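# Place music sheet on stand behind page holder, uncreased

## Task

Set the music sheet onto the stand so it sits behind one of the page holders, with the sheet left free of any crease or fold.

## Robot and tools

Robot: two arms, left_arm and right_arm, each ending in a parallel two-finger gripper. Calibrated bases in the scene frame: left_arm at (-0.012, +0.320, 0) m, right_arm at (-0.011, -0.325, 0) m, both facing almost straight along +x. A camera stand is fixed to the floor behind them.

Scene frame: origin at table-top height, halfway between the nominal bases; +x points out over the table, +z up, +y toward left_arm. Arm names do not match left/right in images. Result positions (end_effector_position, metres) and orientations (end_effector_quat_wxyz) are in this frame. The position is the spot between the finger pads, roughly 1 cm behind the tips; fingers point along the gripper's +z and open along its y. Readings can be a few cm off, especially at full reach.

Row layout (shared by execute_actions and move): one flat list of 14 numbers covering both arms, each in [-1, 1]: dx, dy, dz, rx, ry, rz, opening for left_arm, then the same seven for right_arm. The six pose numbers are an offset, not a pose, expressed along the axes of that arm's current Hand target, measured from the Hand target at the start of the action or move. Scale: 1.0 = 0.6 m for dx, dy, dz and 180 degrees for the rotation vector rx, ry, rz. Opening is absolute: +1 fully open (0.094 m), -1 closed. Six zeros re-request the Hand target as it stands; a 0 in the opening slot is a real command (half open), so repeat the current opening to keep a gripper unchanged.

execute_actions(actions, cameras): actions is a list of actions; each action is a list of up to 15 rows at 1/30 s per row, padded by repeating its last row. Every row counts from the same start pose, not from the row before; a new action restarts from the updated Hand target, so a repeated offset keeps moving. An empty list returns camera images and fuller state.

move(target, speed, blend, opening_speed, grip_force, blocking, cameras): target is one 14-number row or a list of up to 15 such rows, all offsets from the same starting Hand targets. Paths are straight; grippers take the shorter rotation. speed is top path speed in m/s (0.002 to 2.9, default 0.25), one value or one per target; rotation is capped at twice that in rad/s. blend (m) rounds corners between listed targets; 0 stops at each. opening_speed (scale units per second, at least 0.2) ramps the fingers; use it when closing on something delicate like paper. grip_force sets newtons per pad, 10 to 50, one value or one per arm; it persists, and lower values close slowly. blocking=false returns early while the move continues. Moves run at most 10 s. The move: line reports the ending (done, off_target, moving, held, fault) and limits (paced = pose clipped, held = steps withheld). An arm not named in the ending is done, i.e. resting within 10 mm and 2 degrees.

wait(seconds 0 to 10, cameras): lets time pass with last commands held. stop(cameras): brakes a running move. zoom_image(camera, region [x0, y0, x1, y1] in pixels, at most 504 by 504): closer look at the newest image of cam_head_left, cam_head_right, cam_high, cam_low, cam_left_wrist or cam_right_wrist. finished_scene(scene): ends the current scene with its number; irreversible, so call only once the sheet rests correctly without help.

Cameras (896x504 each): cam_head_left, cam_head_right, cam_high, cam_left_wrist, cam_right_wrist; pass names or ["all"]; an unknown name voids the call.

Result lines: Hand target is the last commanded pose after clipping, the base for the next offsets; the gripper often rests short of it, and only a new command (even all zeros) closes that gap, otherwise send the remaining distance. Tool commands shows present gripper commands. grip_measured is finger opening on the -1..+1 scale, reading a little wide when empty. Joint velocities may be reported as within noise. Joint torques include gravity and friction, so they are weak contact evidence. Motor temperatures matter: MOTOR HOT appears near 75 °C; at 90 °C the arm folds and idles for good; at 100 °C it collapses. Avoid long holds, stretched poses and pushing at unreachable targets.

Control behaviour: each step's orientation command is clipped to 40 degrees from the measured one; friction can leave the hand a few cm off. Paths do not avoid obstacles or the other arm; fast moves lag, overshoot and hit harder. Do not route a path near an arm's own base; go around it. A blocked arm keeps pushing until commanded back past its contact point. Wrist near the first joint's axis can swing the whole arm.

Joint ranges (rad): waist -2.618 to 3.054, shoulder 0 to 3.142, elbow 0 to 3.142 (straight 2.901), wrist pitch and yaw -1.571 to 1.571, wrist roll -2.094 to 2.094.

Avoid: the sheet or anything else leaving the table, dropping or releasing a moving item, slamming into fixed or heavy objects, arm stops, and any contact between the two arms, including one gripper closing on the other's fingers; the clearance check does not guard gripper-to-gripper contact. Handle the sheet gently so it does not crease.

Each tool is called after ">>>" as a command line: name --argument value for each argument, lists and objects as JSON in quotes; but a table of rows of numbers goes row by row, as --pt "numbers of a row", without its own name.

## Session

>>> execute_actions --actions '[]'

Scene clock: 0.00 s.
left_arm: end_effector_position=(+0.3712, +0.3314, +0.4072) grip_measured=+1.000 end_effector_quat_wxyz=(+0.707, -0.009, +0.707, +0.010) | right_arm: end_effector_position=(+0.2344, -0.1656, +0.4266) grip_measured=-0.993 end_effector_quat_wxyz=(+0.576, -0.132, +0.690, +0.418)
Joint positions: left_arm=[0 1.047 1.047 0 0 0 0.094] | right_arm=[0.218 0.781 1.031 -0.234 -0.604 0.449 0]
Joint velocities: within noise
Joint torques (N m): no reading
Motor temperatures (°C): left_arm=[19 20 22 24 20 19 19] | right_arm=[20 19 24 21 18 19 18]
Heat: left arm: 24 °C; right arm: 24 °C.
Hand target: left_arm +0.3679, +0.3313, +0.4178; +0.716, -0.009, +0.698, +0.010 | right_arm +0.2314, -0.1663, +0.4327; +0.582, -0.135, +0.684, +0.418
Tool commands: left_gripper/opening=+1.0 right_gripper/opening=-1.0

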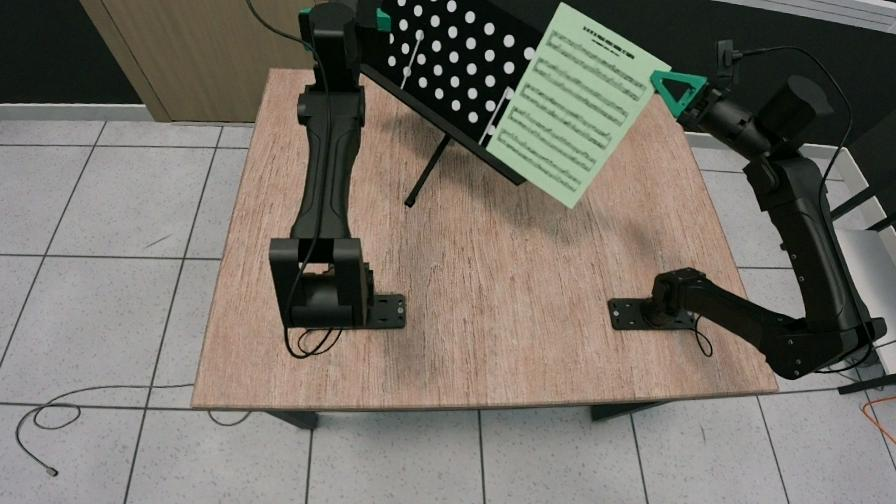

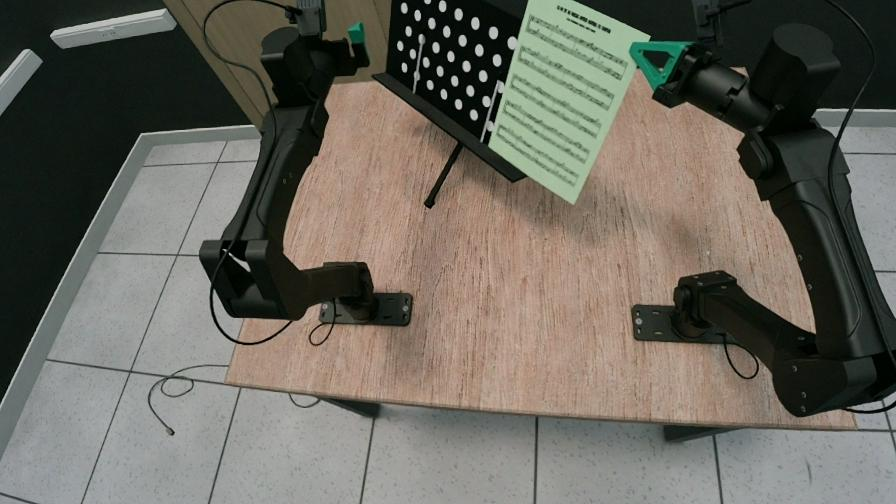

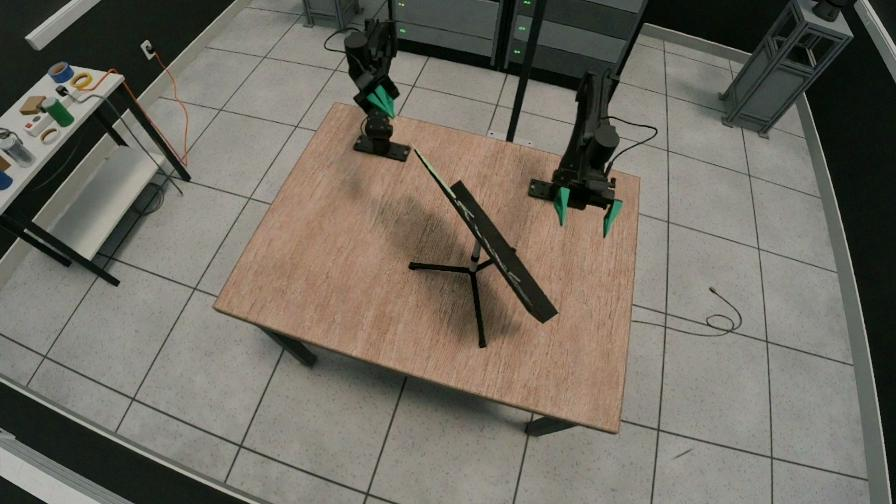

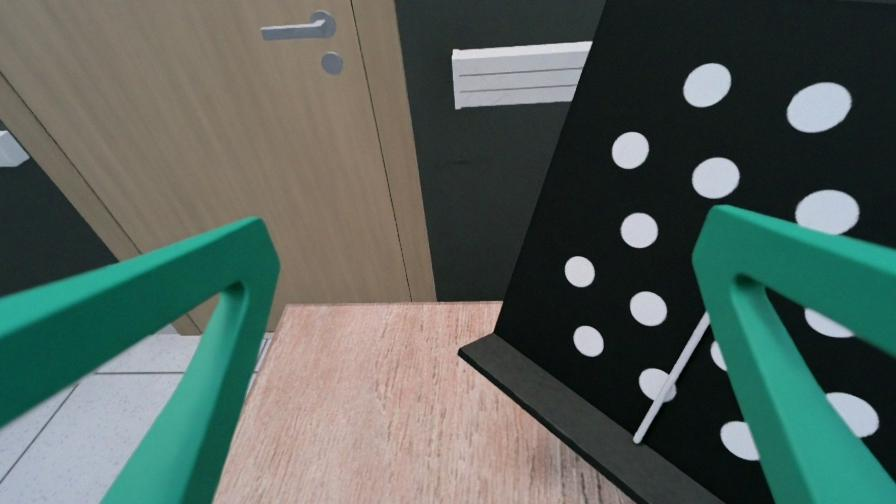

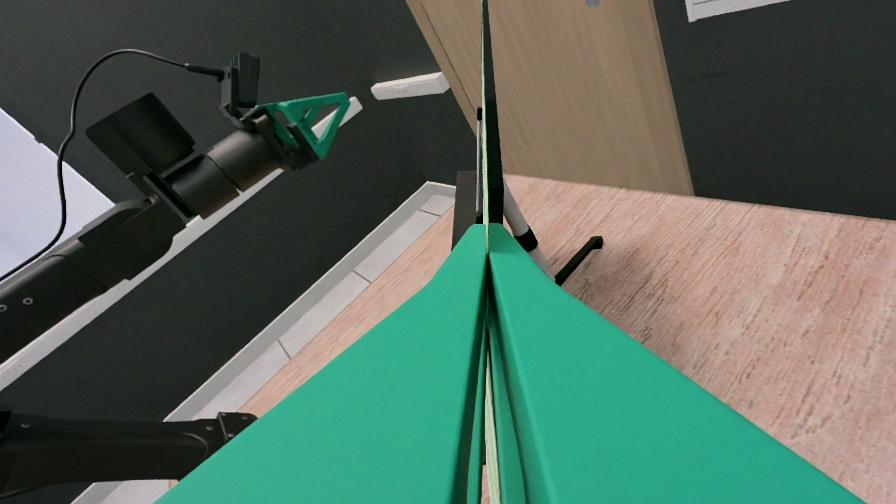

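>>> zoom_image --camera "cam_head_left" --region '[380, 0, 680, 220]'

>>> zoom_image --camera "cam_head_left" --region '[470, 70, 590, 220]'

>>> zoom_image --camera "cam_right_wrist" --region '[430, 0, 540, 240]'

>>> zoom_image --camera "cam_right_wrist" --region '[440, 380, 560, 504]'

>>> zoom_image --camera "cam_left_wrist" --region '[440, 0, 896, 504]'

Scaled by 1.680.

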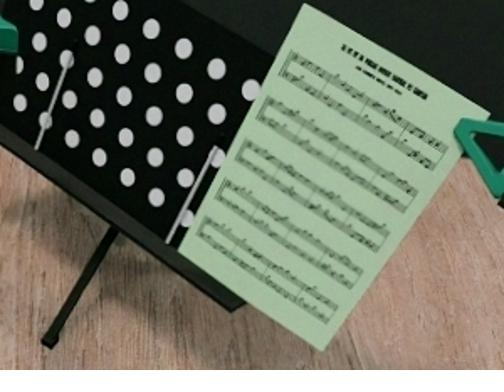

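Scaled by 3.360.

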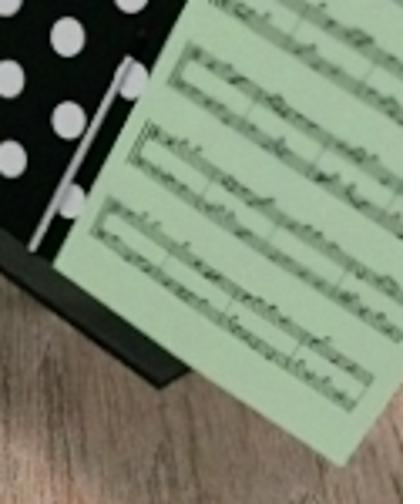

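Scaled by 2.100.

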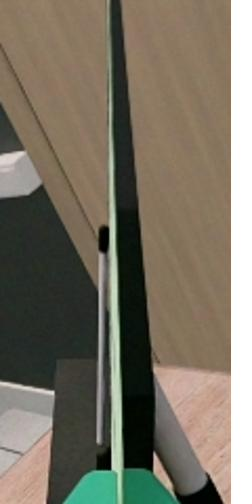

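Scaled by 4.065.

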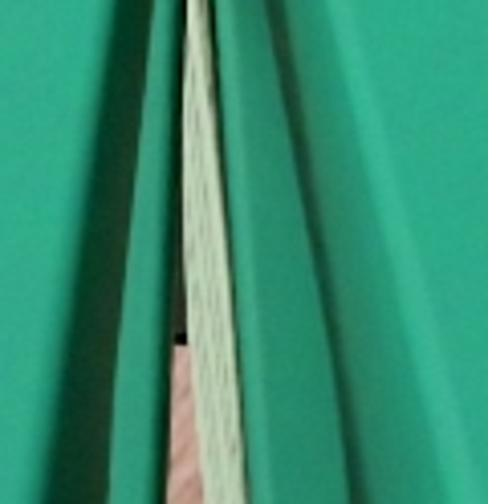

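Scaled by 1.000.

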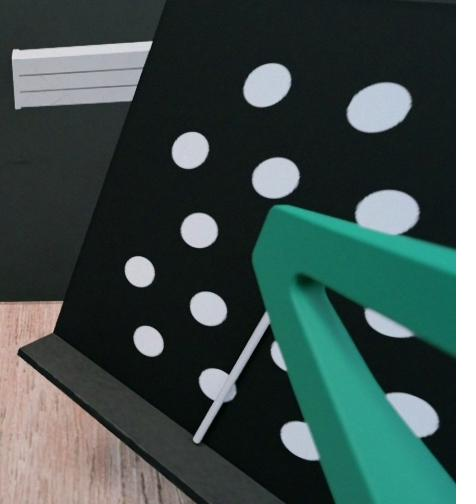

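>>> move --target '[0.0998, -0.3785, -0.1928, 0.243, 0.132, 0.054, 0.2, -0.0217, 0, -0.0578, 0, 0, 0, -1]' --speed 0.2 --cameras '["cam_left_wrist", "cam_head_left", "cam_right_wrist"]'

Scene clock: 40.73 s.
left_arm: end_effector_position=(+0.2628, +0.1040, +0.3415) grip_measured=+0.201 end_effector_quat_wxyz=(+0.502, +0.310, +0.786, -0.184) | right_arm: end_effector_position=(+0.2203, -0.1952, +0.4294) grip_measured=-0.993 end_effector_quat_wxyz=(+0.572, -0.128, +0.694, +0.419)
Joint positions: left_arm=[-0.645 1.064 1.229 -0.608 0.099 0.071 0.056] | right_arm=[-0.019 0.73 1.047 -0.31 -0.837 0.455 0]
Joint torques (N m): left_arm=[-0.57 -2.99 10.36 1.79 0.09 -0.04] | right_arm=[-0.62 -0.08 8.59 1.62 -0.12 0.05]
Motor temperatures (°C): left_arm=[19 21 26 28 20 19 19] | right_arm=[20 19 27 27 18 19 18]
Heat: left arm: 28 °C; right arm: 27 °C.
Hand target: left_arm +0.2600, +0.1011, +0.3549; +0.510, +0.312, +0.778, -0.192 | right_arm +0.2114, -0.1955, +0.4435; +0.582, -0.135, +0.684, +0.418
Off the commanded pose: left_arm 0.014 m, 2 deg | right_arm 0.017 m, 2 deg.
move: off_target (left_arm, right_arm)
Images, in order (width x height): cam_head_left 896x504, cam_left_wrist 896x504, cam_right_wrist 896x504.

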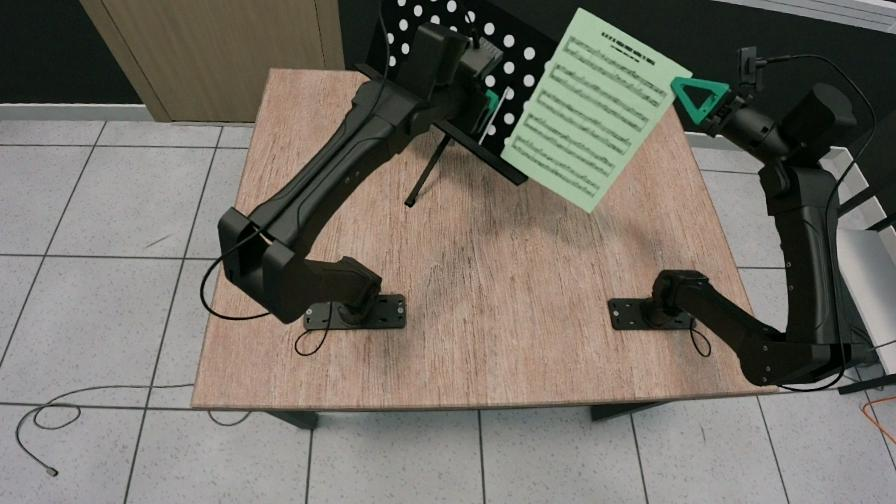

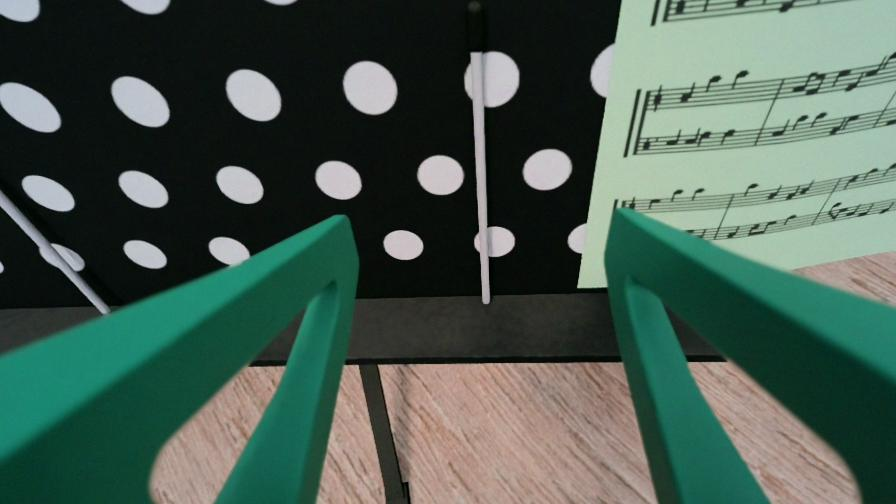

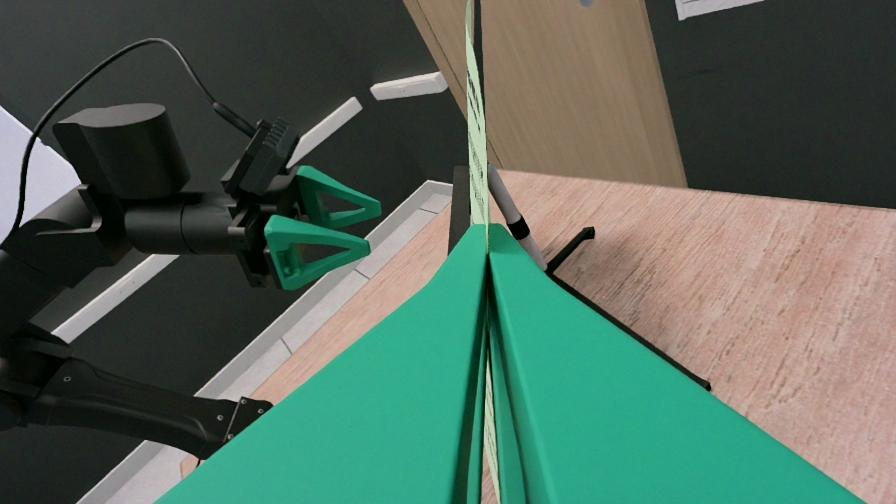

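>>> move --target '[-0.0155, 0.0048, 0.1377, 0, 0, 0, -0.3, -0.0102, 0.0192, 0.0003, 0, 0, 0, -1]' --speed 0.08 --cameras '["cam_left_wrist", "cam_head_left", "cam_right_wrist"]'

>>> zoom_image --camera "cam_right_wrist" --region '[430, 0, 540, 240]'

Scene clock: 59.60 s.
left_arm: end_effector_position=(+0.3175, +0.0552, +0.3106) grip_measured=-0.299 end_effector_quat_wxyz=(+0.490, +0.315, +0.791, -0.186) | right_arm: end_effector_position=(+0.2120, -0.1905, +0.4414) grip_measured=-0.993 end_effector_quat_wxyz=(+0.572, -0.131, +0.692, +0.421)
Joint positions: left_arm=[-0.667 1.313 1.272 -0.43 0.09 0.062 0.033] | right_arm=[0.017 0.73 1.1 -0.358 -0.808 0.455 0]
Joint torques (N m): left_arm=[-0.83 -5.18 10.58 2.07 -0.07 -0.1] | right_arm=[0.75 0.59 8.35 1.64 0.15 0.03]
Heat: left arm: 29 °C; right arm: 29 °C.
Hand target: left_arm +0.3203, +0.0497, +0.3298; +0.510, +0.311, +0.779, -0.192 | right_arm +0.2055, -0.1902, +0.4539; +0.582, -0.135, +0.684, +0.418
Off the commanded pose: left_arm 0.020 m, 3 deg | right_arm 0.014 m, 2 deg.
move: off_target (left_arm, right_arm)
Images, in order (width x height): cam_head_left 896x504, cam_left_wrist 896x504, cam_right_wrist 896x504.

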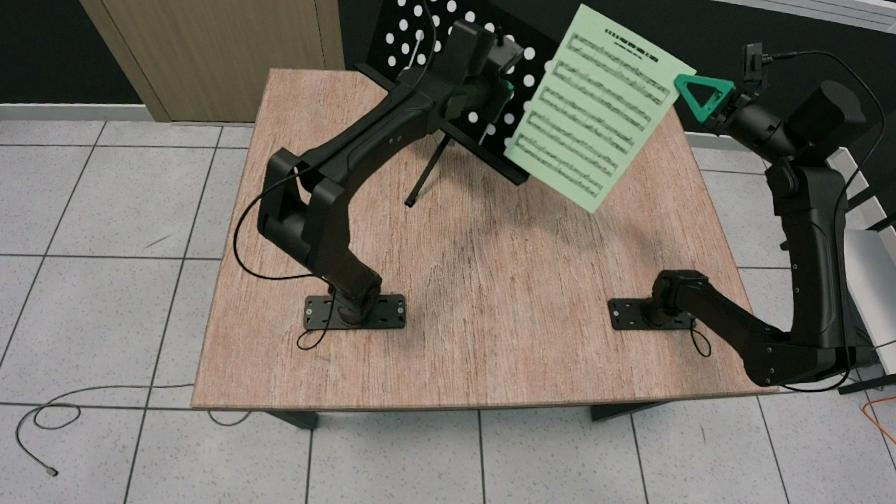

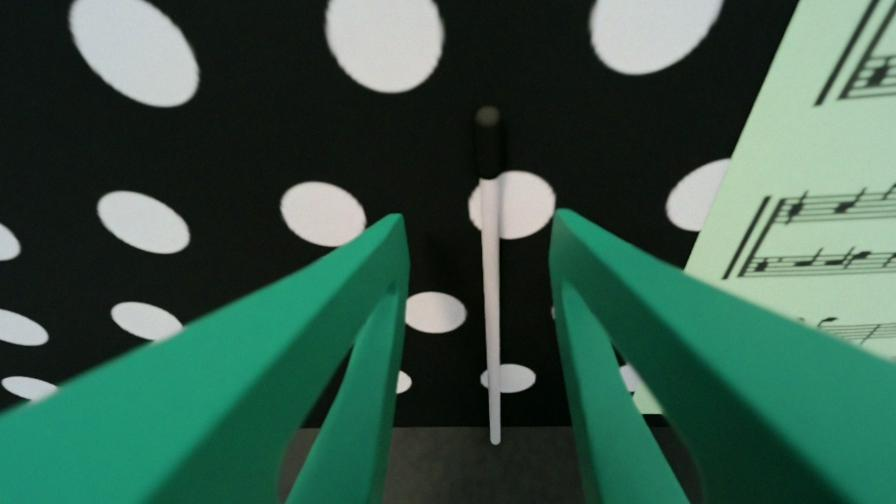

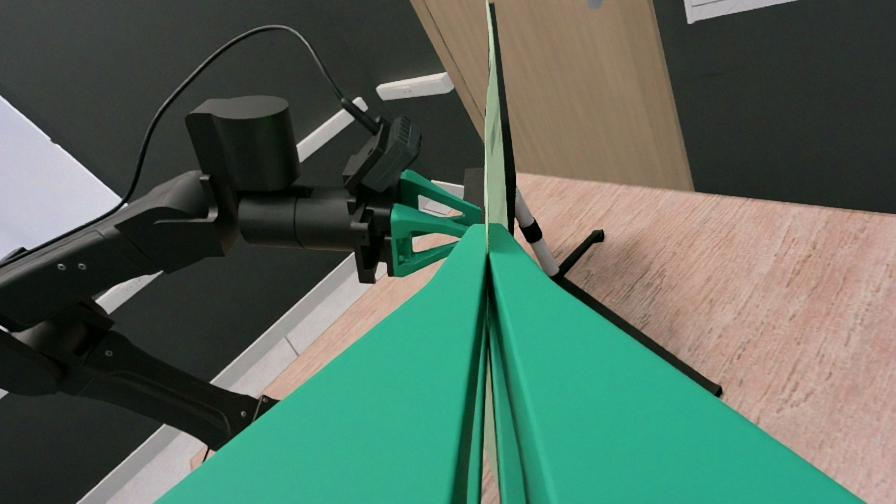

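Scaled by 2.100.

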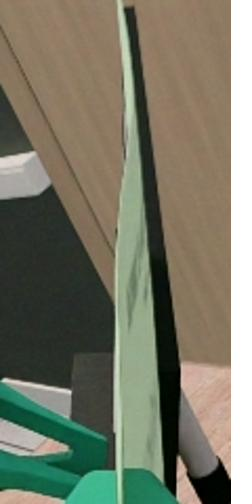

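>>> move --target '[-0.0067, -0.0038, 0.0267, 0, 0, 0, -0.4, 0, 0, 0, 0, 0, 0, -1]' --speed 0.05 --cameras '["cam_left_wrist", "cam_right_wrist"]'

>>> zoom_image --camera "cam_right_wrist" --region '[380, 120, 540, 280]'

>>> zoom_image --camera "cam_left_wrist" --region '[400, 130, 560, 290]'

Scene clock: 72.37 s.
left_arm: end_effector_position=(+0.3254, +0.0450, +0.3096) grip_measured=-0.399 end_effector_quat_wxyz=(+0.490, +0.314, +0.791, -0.186) | right_arm: end_effector_position=(+0.2120, -0.1905, +0.4413) grip_measured=-0.993 end_effector_quat_wxyz=(+0.572, -0.131, +0.692, +0.421)
Joint positions: left_arm=[-0.681 1.358 1.301 -0.412 0.077 0.055 0.028] | right_arm=[0.017 0.73 1.1 -0.359 -0.808 0.455 0]
Joint torques (N m): left_arm=[-0.79 -4.64 10.65 2.22 -0.03 -0.06] | right_arm=[0.73 0.58 8.38 1.64 0.14 0.04]
Heat: left arm: 30 °C; right arm: 29 °C.
Hand target: left_arm +0.3308, +0.0369, +0.3269; +0.510, +0.312, +0.778, -0.192 | right_arm +0.2055, -0.1902, +0.4539; +0.582, -0.135, +0.684, +0.418
Off the commanded pose: left_arm 0.020 m, 3 deg | right_arm 0.014 m, 2 deg.
move: off_target (left_arm, right_arm)
Images, in order (width x height): cam_left_wrist 896x504, cam_right_wrist 896x504.

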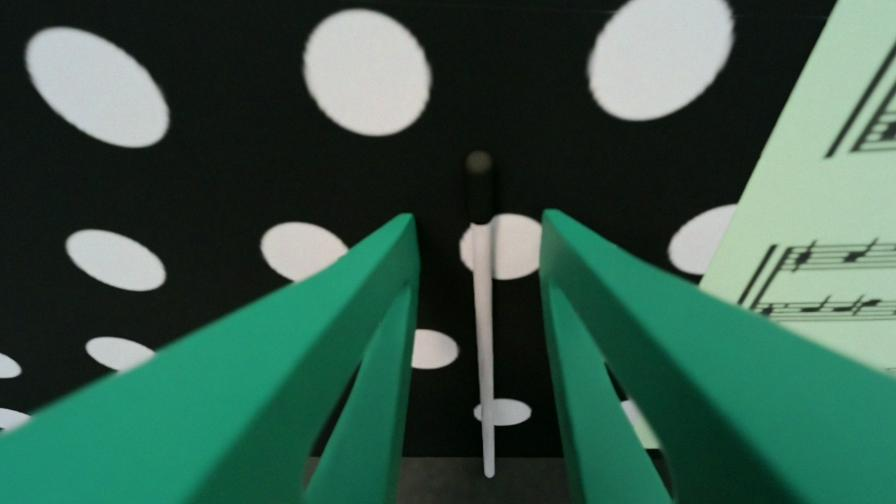

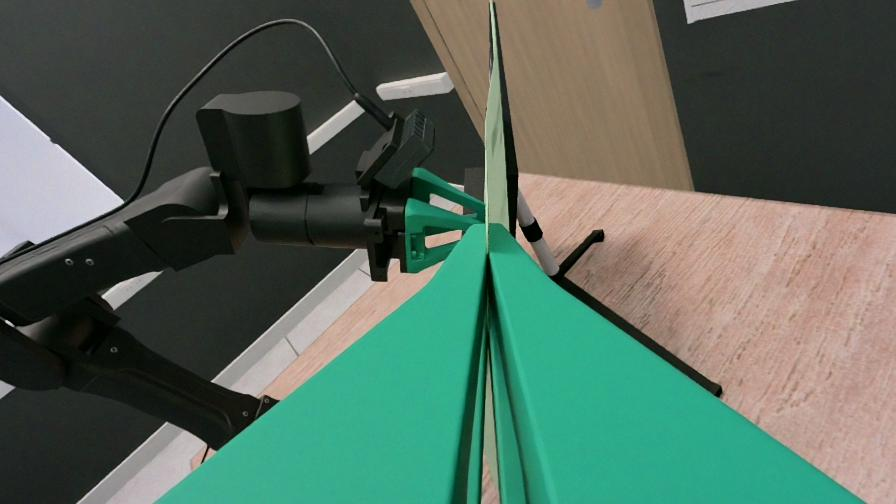

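Scaled by 3.150.

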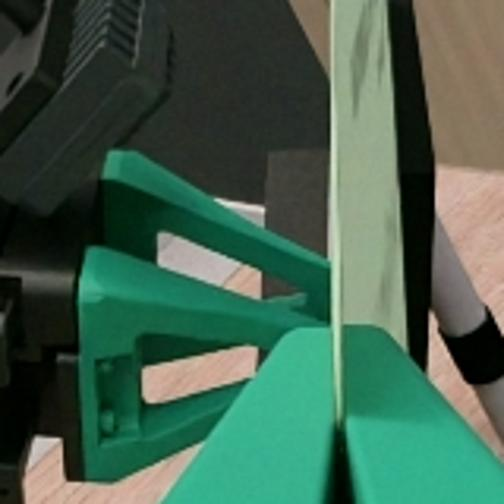

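Scaled by 3.150.

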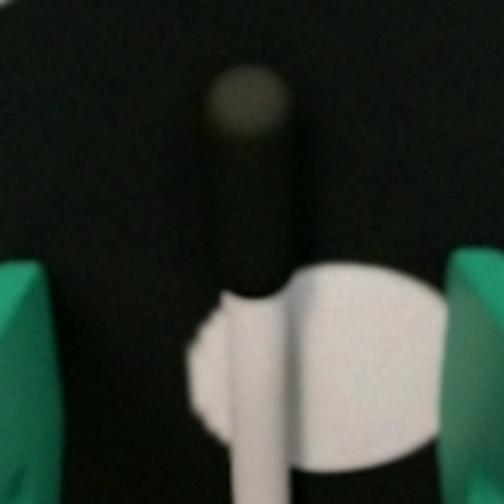

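>>> move --pt "0 0 0.0145 0 0 0 -0.4 0 0 0 0 0 0 -1" --pt "0 0 0.0145 0 0 0 -0.99 0 0 0 0 0 0 -1" --speed 0.03 --grip_force '[40, 50]' --cameras '["cam_left_wrist", "cam_right_wrist"]'

>>> zoom_image --camera "cam_left_wrist" --region '[400, 130, 560, 290]'

Scene clock: 81.87 s.
left_arm: end_effector_position=(+0.3314, +0.0402, +0.3129) grip_measured=-0.928 end_effector_quat_wxyz=(+0.496, +0.310, +0.789, -0.188) | right_arm: end_effector_position=(+0.2120, -0.1905, +0.4413) grip_measured=-0.993 end_effector_quat_wxyz=(+0.572, -0.131, +0.692, +0.420)
Joint positions: left_arm=[-0.682 1.38 1.317 -0.39 0.074 0.048 0.003] | right_arm=[0.017 0.73 1.1 -0.359 -0.808 0.455 0]
Joint torques (N m): left_arm=[-1.01 -4.29 9.94 2.19 -0.01 0.02] | right_arm=[0.73 0.57 8.35 1.64 0.14 0.03]
Heat: left arm: 32 °C; right arm: 30 °C.
Hand target: left_arm +0.3366, +0.0316, +0.3233; +0.510, +0.312, +0.779, -0.192 | right_arm +0.2055, -0.1902, +0.4539; +0.582, -0.135, +0.684, +0.418
Off the commanded pose: left_arm 0.015 m, 2 deg | right_arm 0.014 m, 2 deg.
grip_force (N): 40, 50
move: off_target (left_arm, right_arm); target 2's new opening was sent with left_arm's hand 0.016 m and 2 deg from that target
Images, in order (width x height): cam_left_wrist 896x504, cam_right_wrist 896x504.

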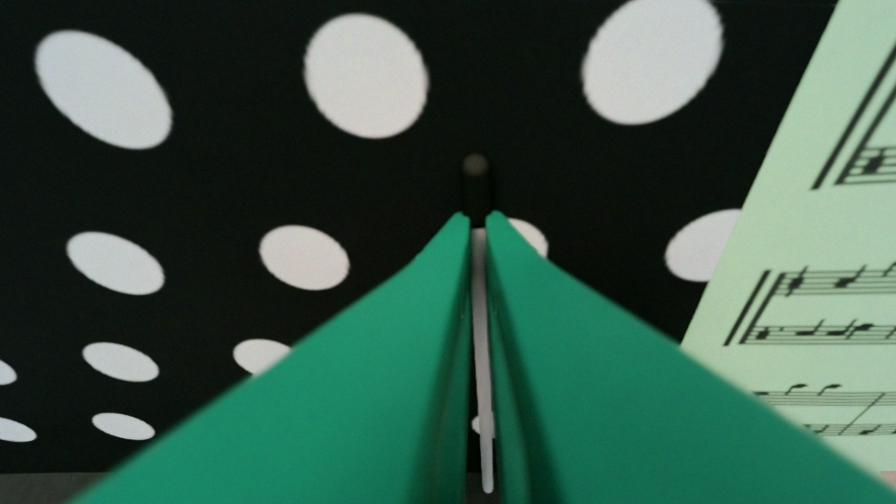

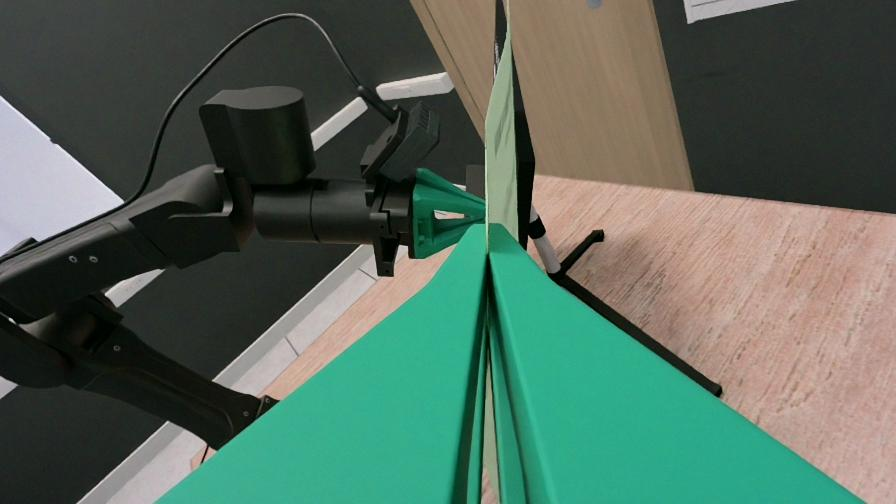

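Scaled by 3.150.

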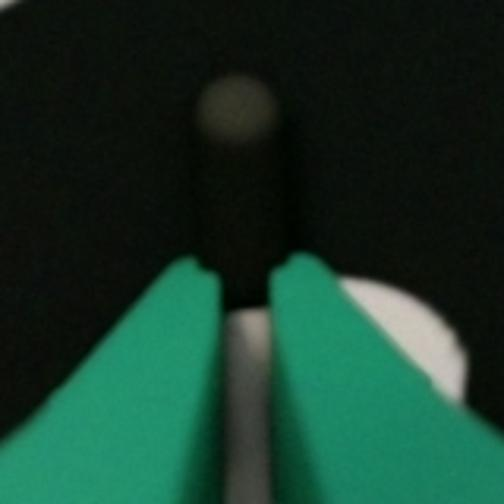

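>>> execute_actions --actions '[]' --cameras '["cam_head_left", "cam_high", "cam_right_wrist"]'

>>> zoom_image --camera "cam_head_left" --region '[380, 0, 680, 220]'

>>> zoom_image --camera "cam_right_wrist" --region '[380, 120, 540, 280]'

Scene clock: 85.83 s.
left_arm: end_effector_position=(+0.3314, +0.0402, +0.3129) grip_measured=-0.929 end_effector_quat_wxyz=(+0.496, +0.310, +0.789, -0.188) | right_arm: end_effector_position=(+0.2120, -0.1905, +0.4413) grip_measured=-0.993 end_effector_quat_wxyz=(+0.572, -0.131, +0.692, +0.420)
Joint positions: left_arm=[-0.682 1.38 1.317 -0.39 0.074 0.047 0.003] | right_arm=[0.017 0.73 1.1 -0.359 -0.808 0.455 0]
Joint velocities: within noise
Joint torques (N m): left_arm=[-0.88 -4.25 10.09 2.18 -0.01 0.05] | right_arm=[0.75 0.58 8.32 1.64 0.15 0.02]
Motor temperatures (°C): left_arm=[19 21 27 32 20 19 19] | right_arm=[20 19 30 30 18 19 18]
Heat: left arm: 32 °C; right arm: 30 °C.
Hand target: left_arm +0.3366, +0.0316, +0.3233; +0.510, +0.311, +0.779, -0.192 | right_arm +0.2055, -0.1902, +0.4539; +0.582, -0.135, +0.684, +0.418
Tool commands: left_gripper/opening=-0.99 right_gripper/opening=-1.0
Off the commanded pose: left_arm 0.015 m, 2 deg | right_arm 0.014 m, 2 deg.
grip_force (N): 40, 50
Images, in order (width x height): cam_head_left 896x504, cam_high 896x504, cam_right_wrist 896x504.

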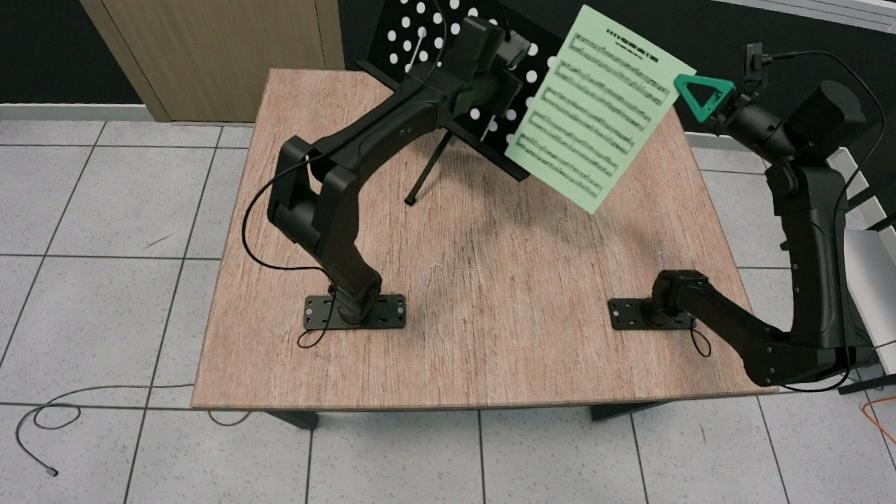

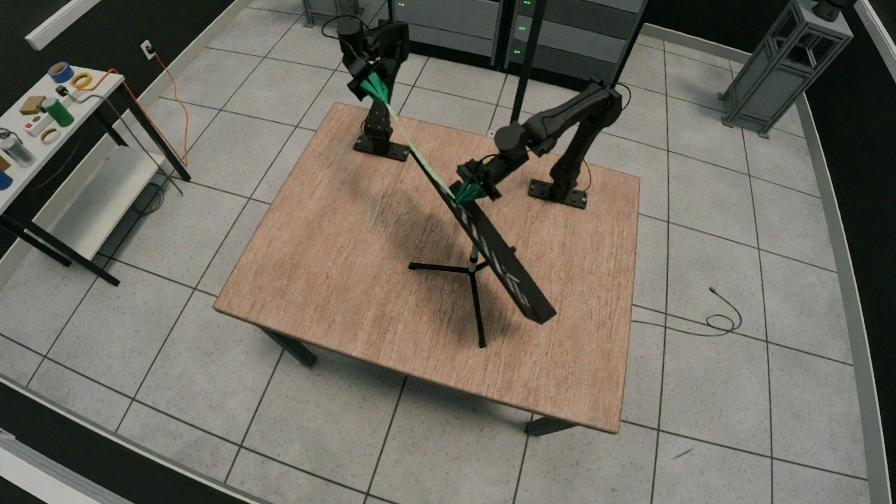

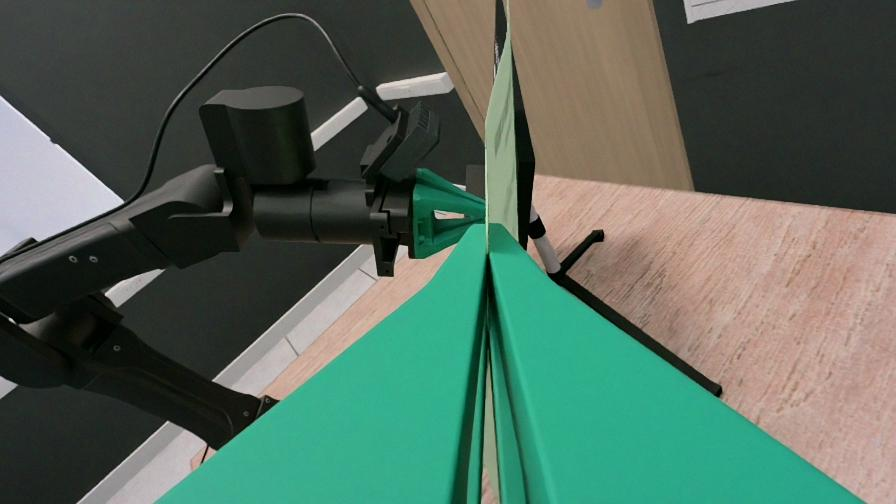

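Scaled by 1.680.

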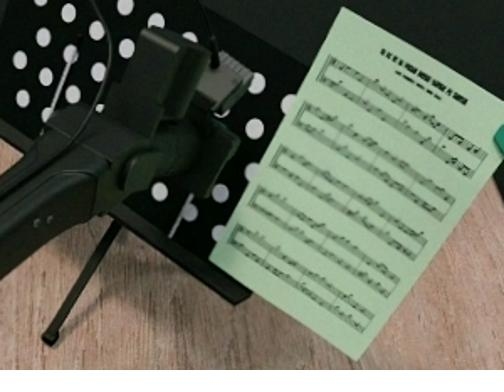

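Scaled by 3.150.

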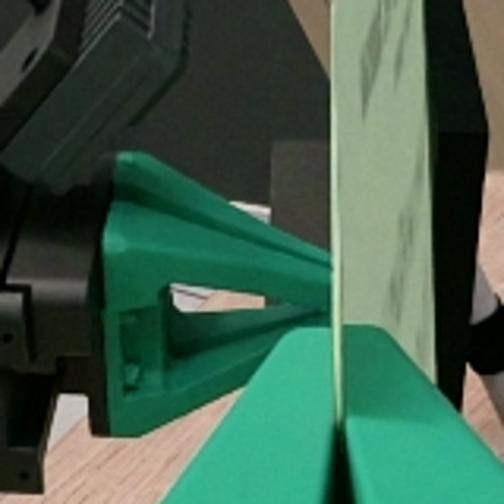

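>>> move --target '[0, 0, -0.055, 0, 0, 0, -0.99, 0, 0, 0, 0, 0, 0, -1]' --speed 0.02 --cameras '["cam_left_wrist", "cam_right_wrist", "cam_head_left"]'

>>> zoom_image --camera "cam_right_wrist" --region '[380, 0, 580, 280]'

>>> zoom_image --camera "cam_head_left" --region '[440, 60, 620, 220]'

Scene clock: 93.43 s.
left_arm: end_effector_position=(+0.3195, +0.0493, +0.3132) grip_measured=-0.929 end_effector_quat_wxyz=(+0.484, +0.312, +0.796, -0.185) | right_arm: end_effector_position=(+0.2120, -0.1905, +0.4413) grip_measured=-0.993 end_effector_quat_wxyz=(+0.572, -0.131, +0.692, +0.420)
Joint positions: left_arm=[-0.682 1.342 1.317 -0.459 0.074 0.047 0.003] | right_arm=[0.017 0.73 1.1 -0.359 -0.808 0.455 0]
Joint torques (N m): left_arm=[-0.29 -9.37 7.69 2.09 0.06 0.06] | right_arm=[0.75 0.59 8.42 1.65 0.16 0.02]
Heat: left arm: 33 °C; right arm: 30 °C.
Hand target: left_arm +0.3144, +0.0520, +0.3368; +0.510, +0.311, +0.778, -0.192 | right_arm +0.2055, -0.1902, +0.4539; +0.582, -0.135, +0.684, +0.418
Off the commanded pose: left_arm 0.024 m, 4 deg | right_arm 0.014 m, 2 deg.
grip_force (N): 40, 50
move: off_target (left_arm, right_arm)
Images, in order (width x height): cam_head_left 896x504, cam_left_wrist 896x504, cam_right_wrist 896x504.

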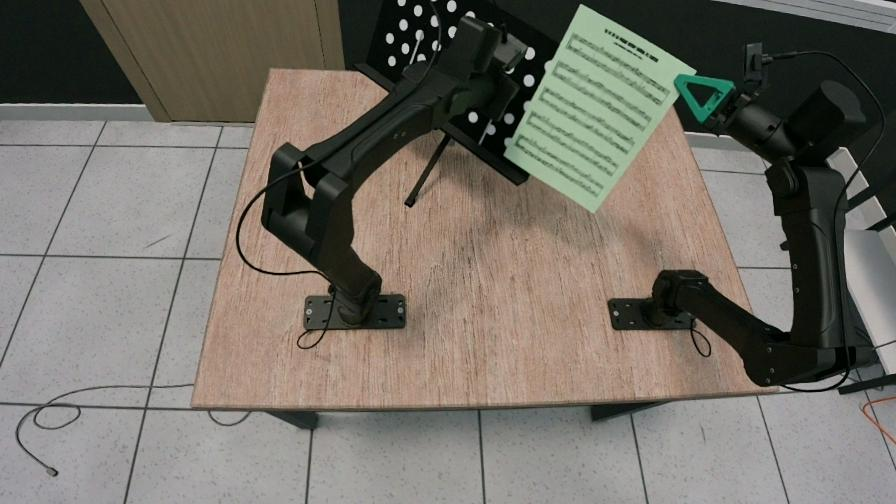

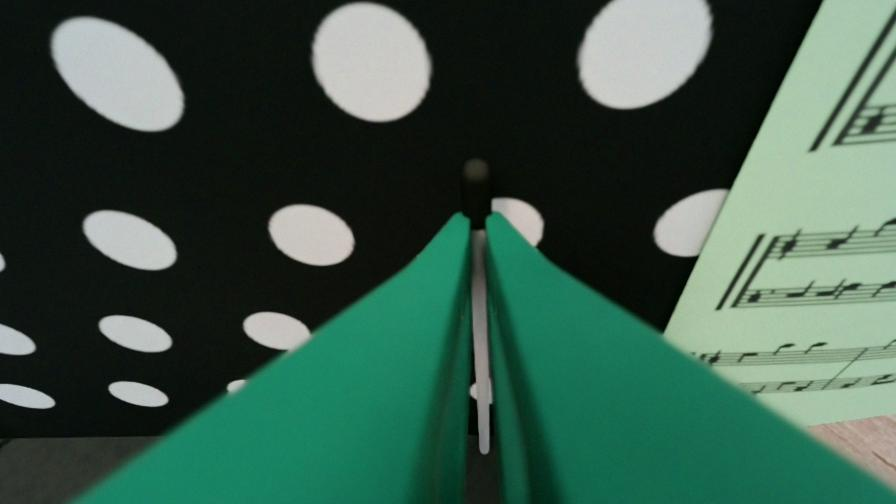

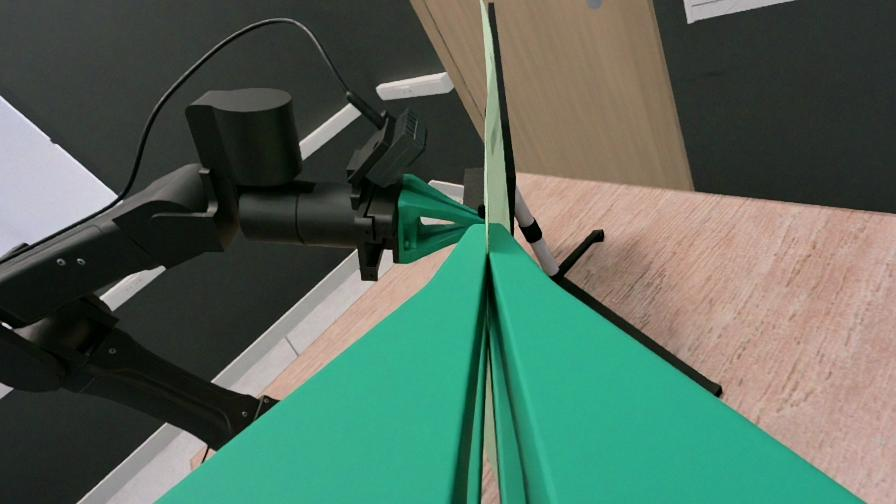

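Scaled by 1.800.

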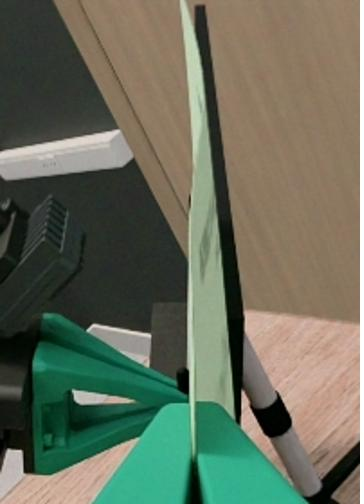

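Scaled by 2.800.

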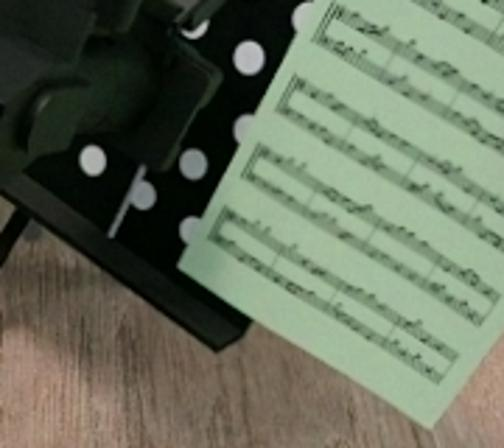

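>>> move --target '[0, 0, -0.025, 0, 0, 0, -0.99, 0, 0, 0, 0, 0, 0, -1]' --speed 0.02 --cameras '["cam_left_wrist", "cam_right_wrist", "cam_head_left"]'

>>> zoom_image --camera "cam_right_wrist" --region '[380, 0, 580, 280]'

>>> zoom_image --camera "cam_head_left" --region '[440, 60, 620, 220]'

Scene clock: 97.23 s.
left_arm: end_effector_position=(+0.3090, +0.0587, +0.3182) grip_measured=-0.930 end_effector_quat_wxyz=(+0.480, +0.312, +0.800, -0.181) | right_arm: end_effector_position=(+0.2120, -0.1905, +0.4413) grip_measured=-0.993 end_effector_quat_wxyz=(+0.572, -0.131, +0.692, +0.420)
Joint positions: left_arm=[-0.682 1.302 1.317 -0.51 0.068 0.047 0.003] | right_arm=[0.017 0.73 1.1 -0.359 -0.808 0.455 0]
Joint torques (N m): left_arm=[0.21 -9.06 7.35 2.21 0.21 0.07] | right_arm=[0.73 0.55 8.34 1.64 0.14 0.03]
Heat: left arm: 33 °C; right arm: 30 °C.
Hand target: left_arm +0.3043, +0.0612, +0.3429; +0.510, +0.311, +0.779, -0.192 | right_arm +0.2055, -0.1902, +0.4539; +0.582, -0.135, +0.684, +0.418
Off the commanded pose: left_arm 0.025 m, 4 deg | right_arm 0.014 m, 2 deg.
grip_force (N): 40, 50
move: off_target (left_arm, right_arm)
Images, in order (width x height): cam_head_left 896x504, cam_left_wrist 896x504, cam_right_wrist 896x504.

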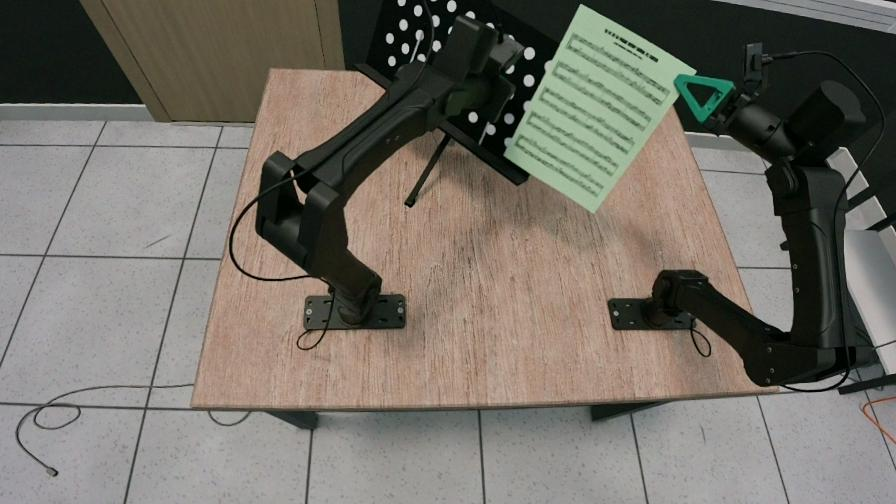

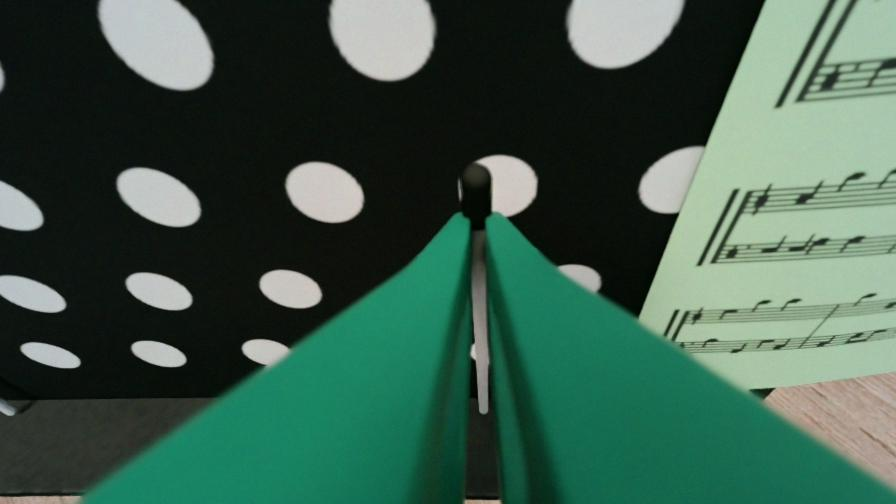

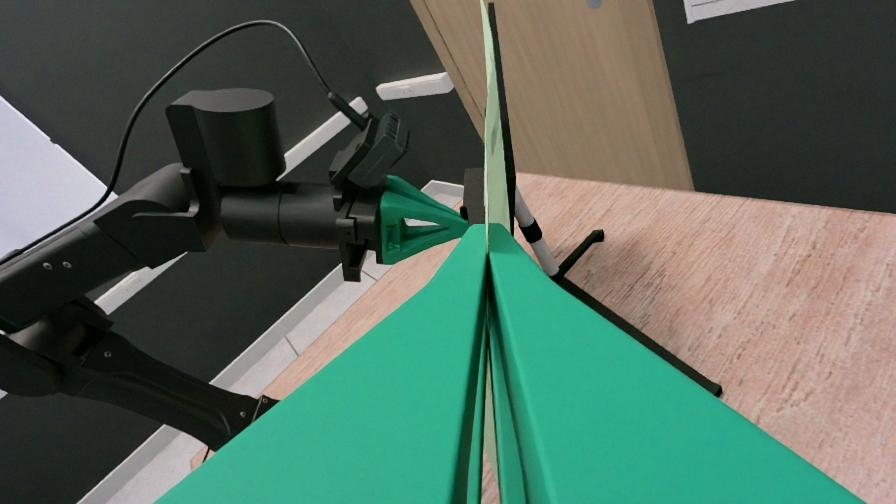

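Scaled by 1.800.

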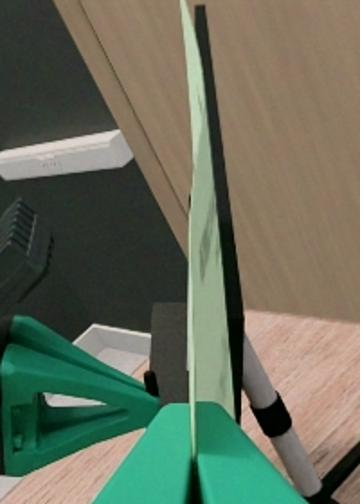

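Scaled by 2.800.

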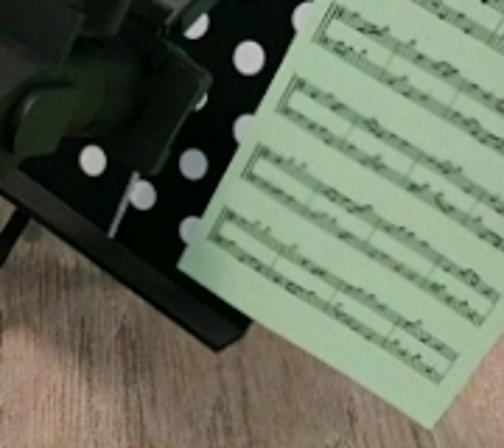

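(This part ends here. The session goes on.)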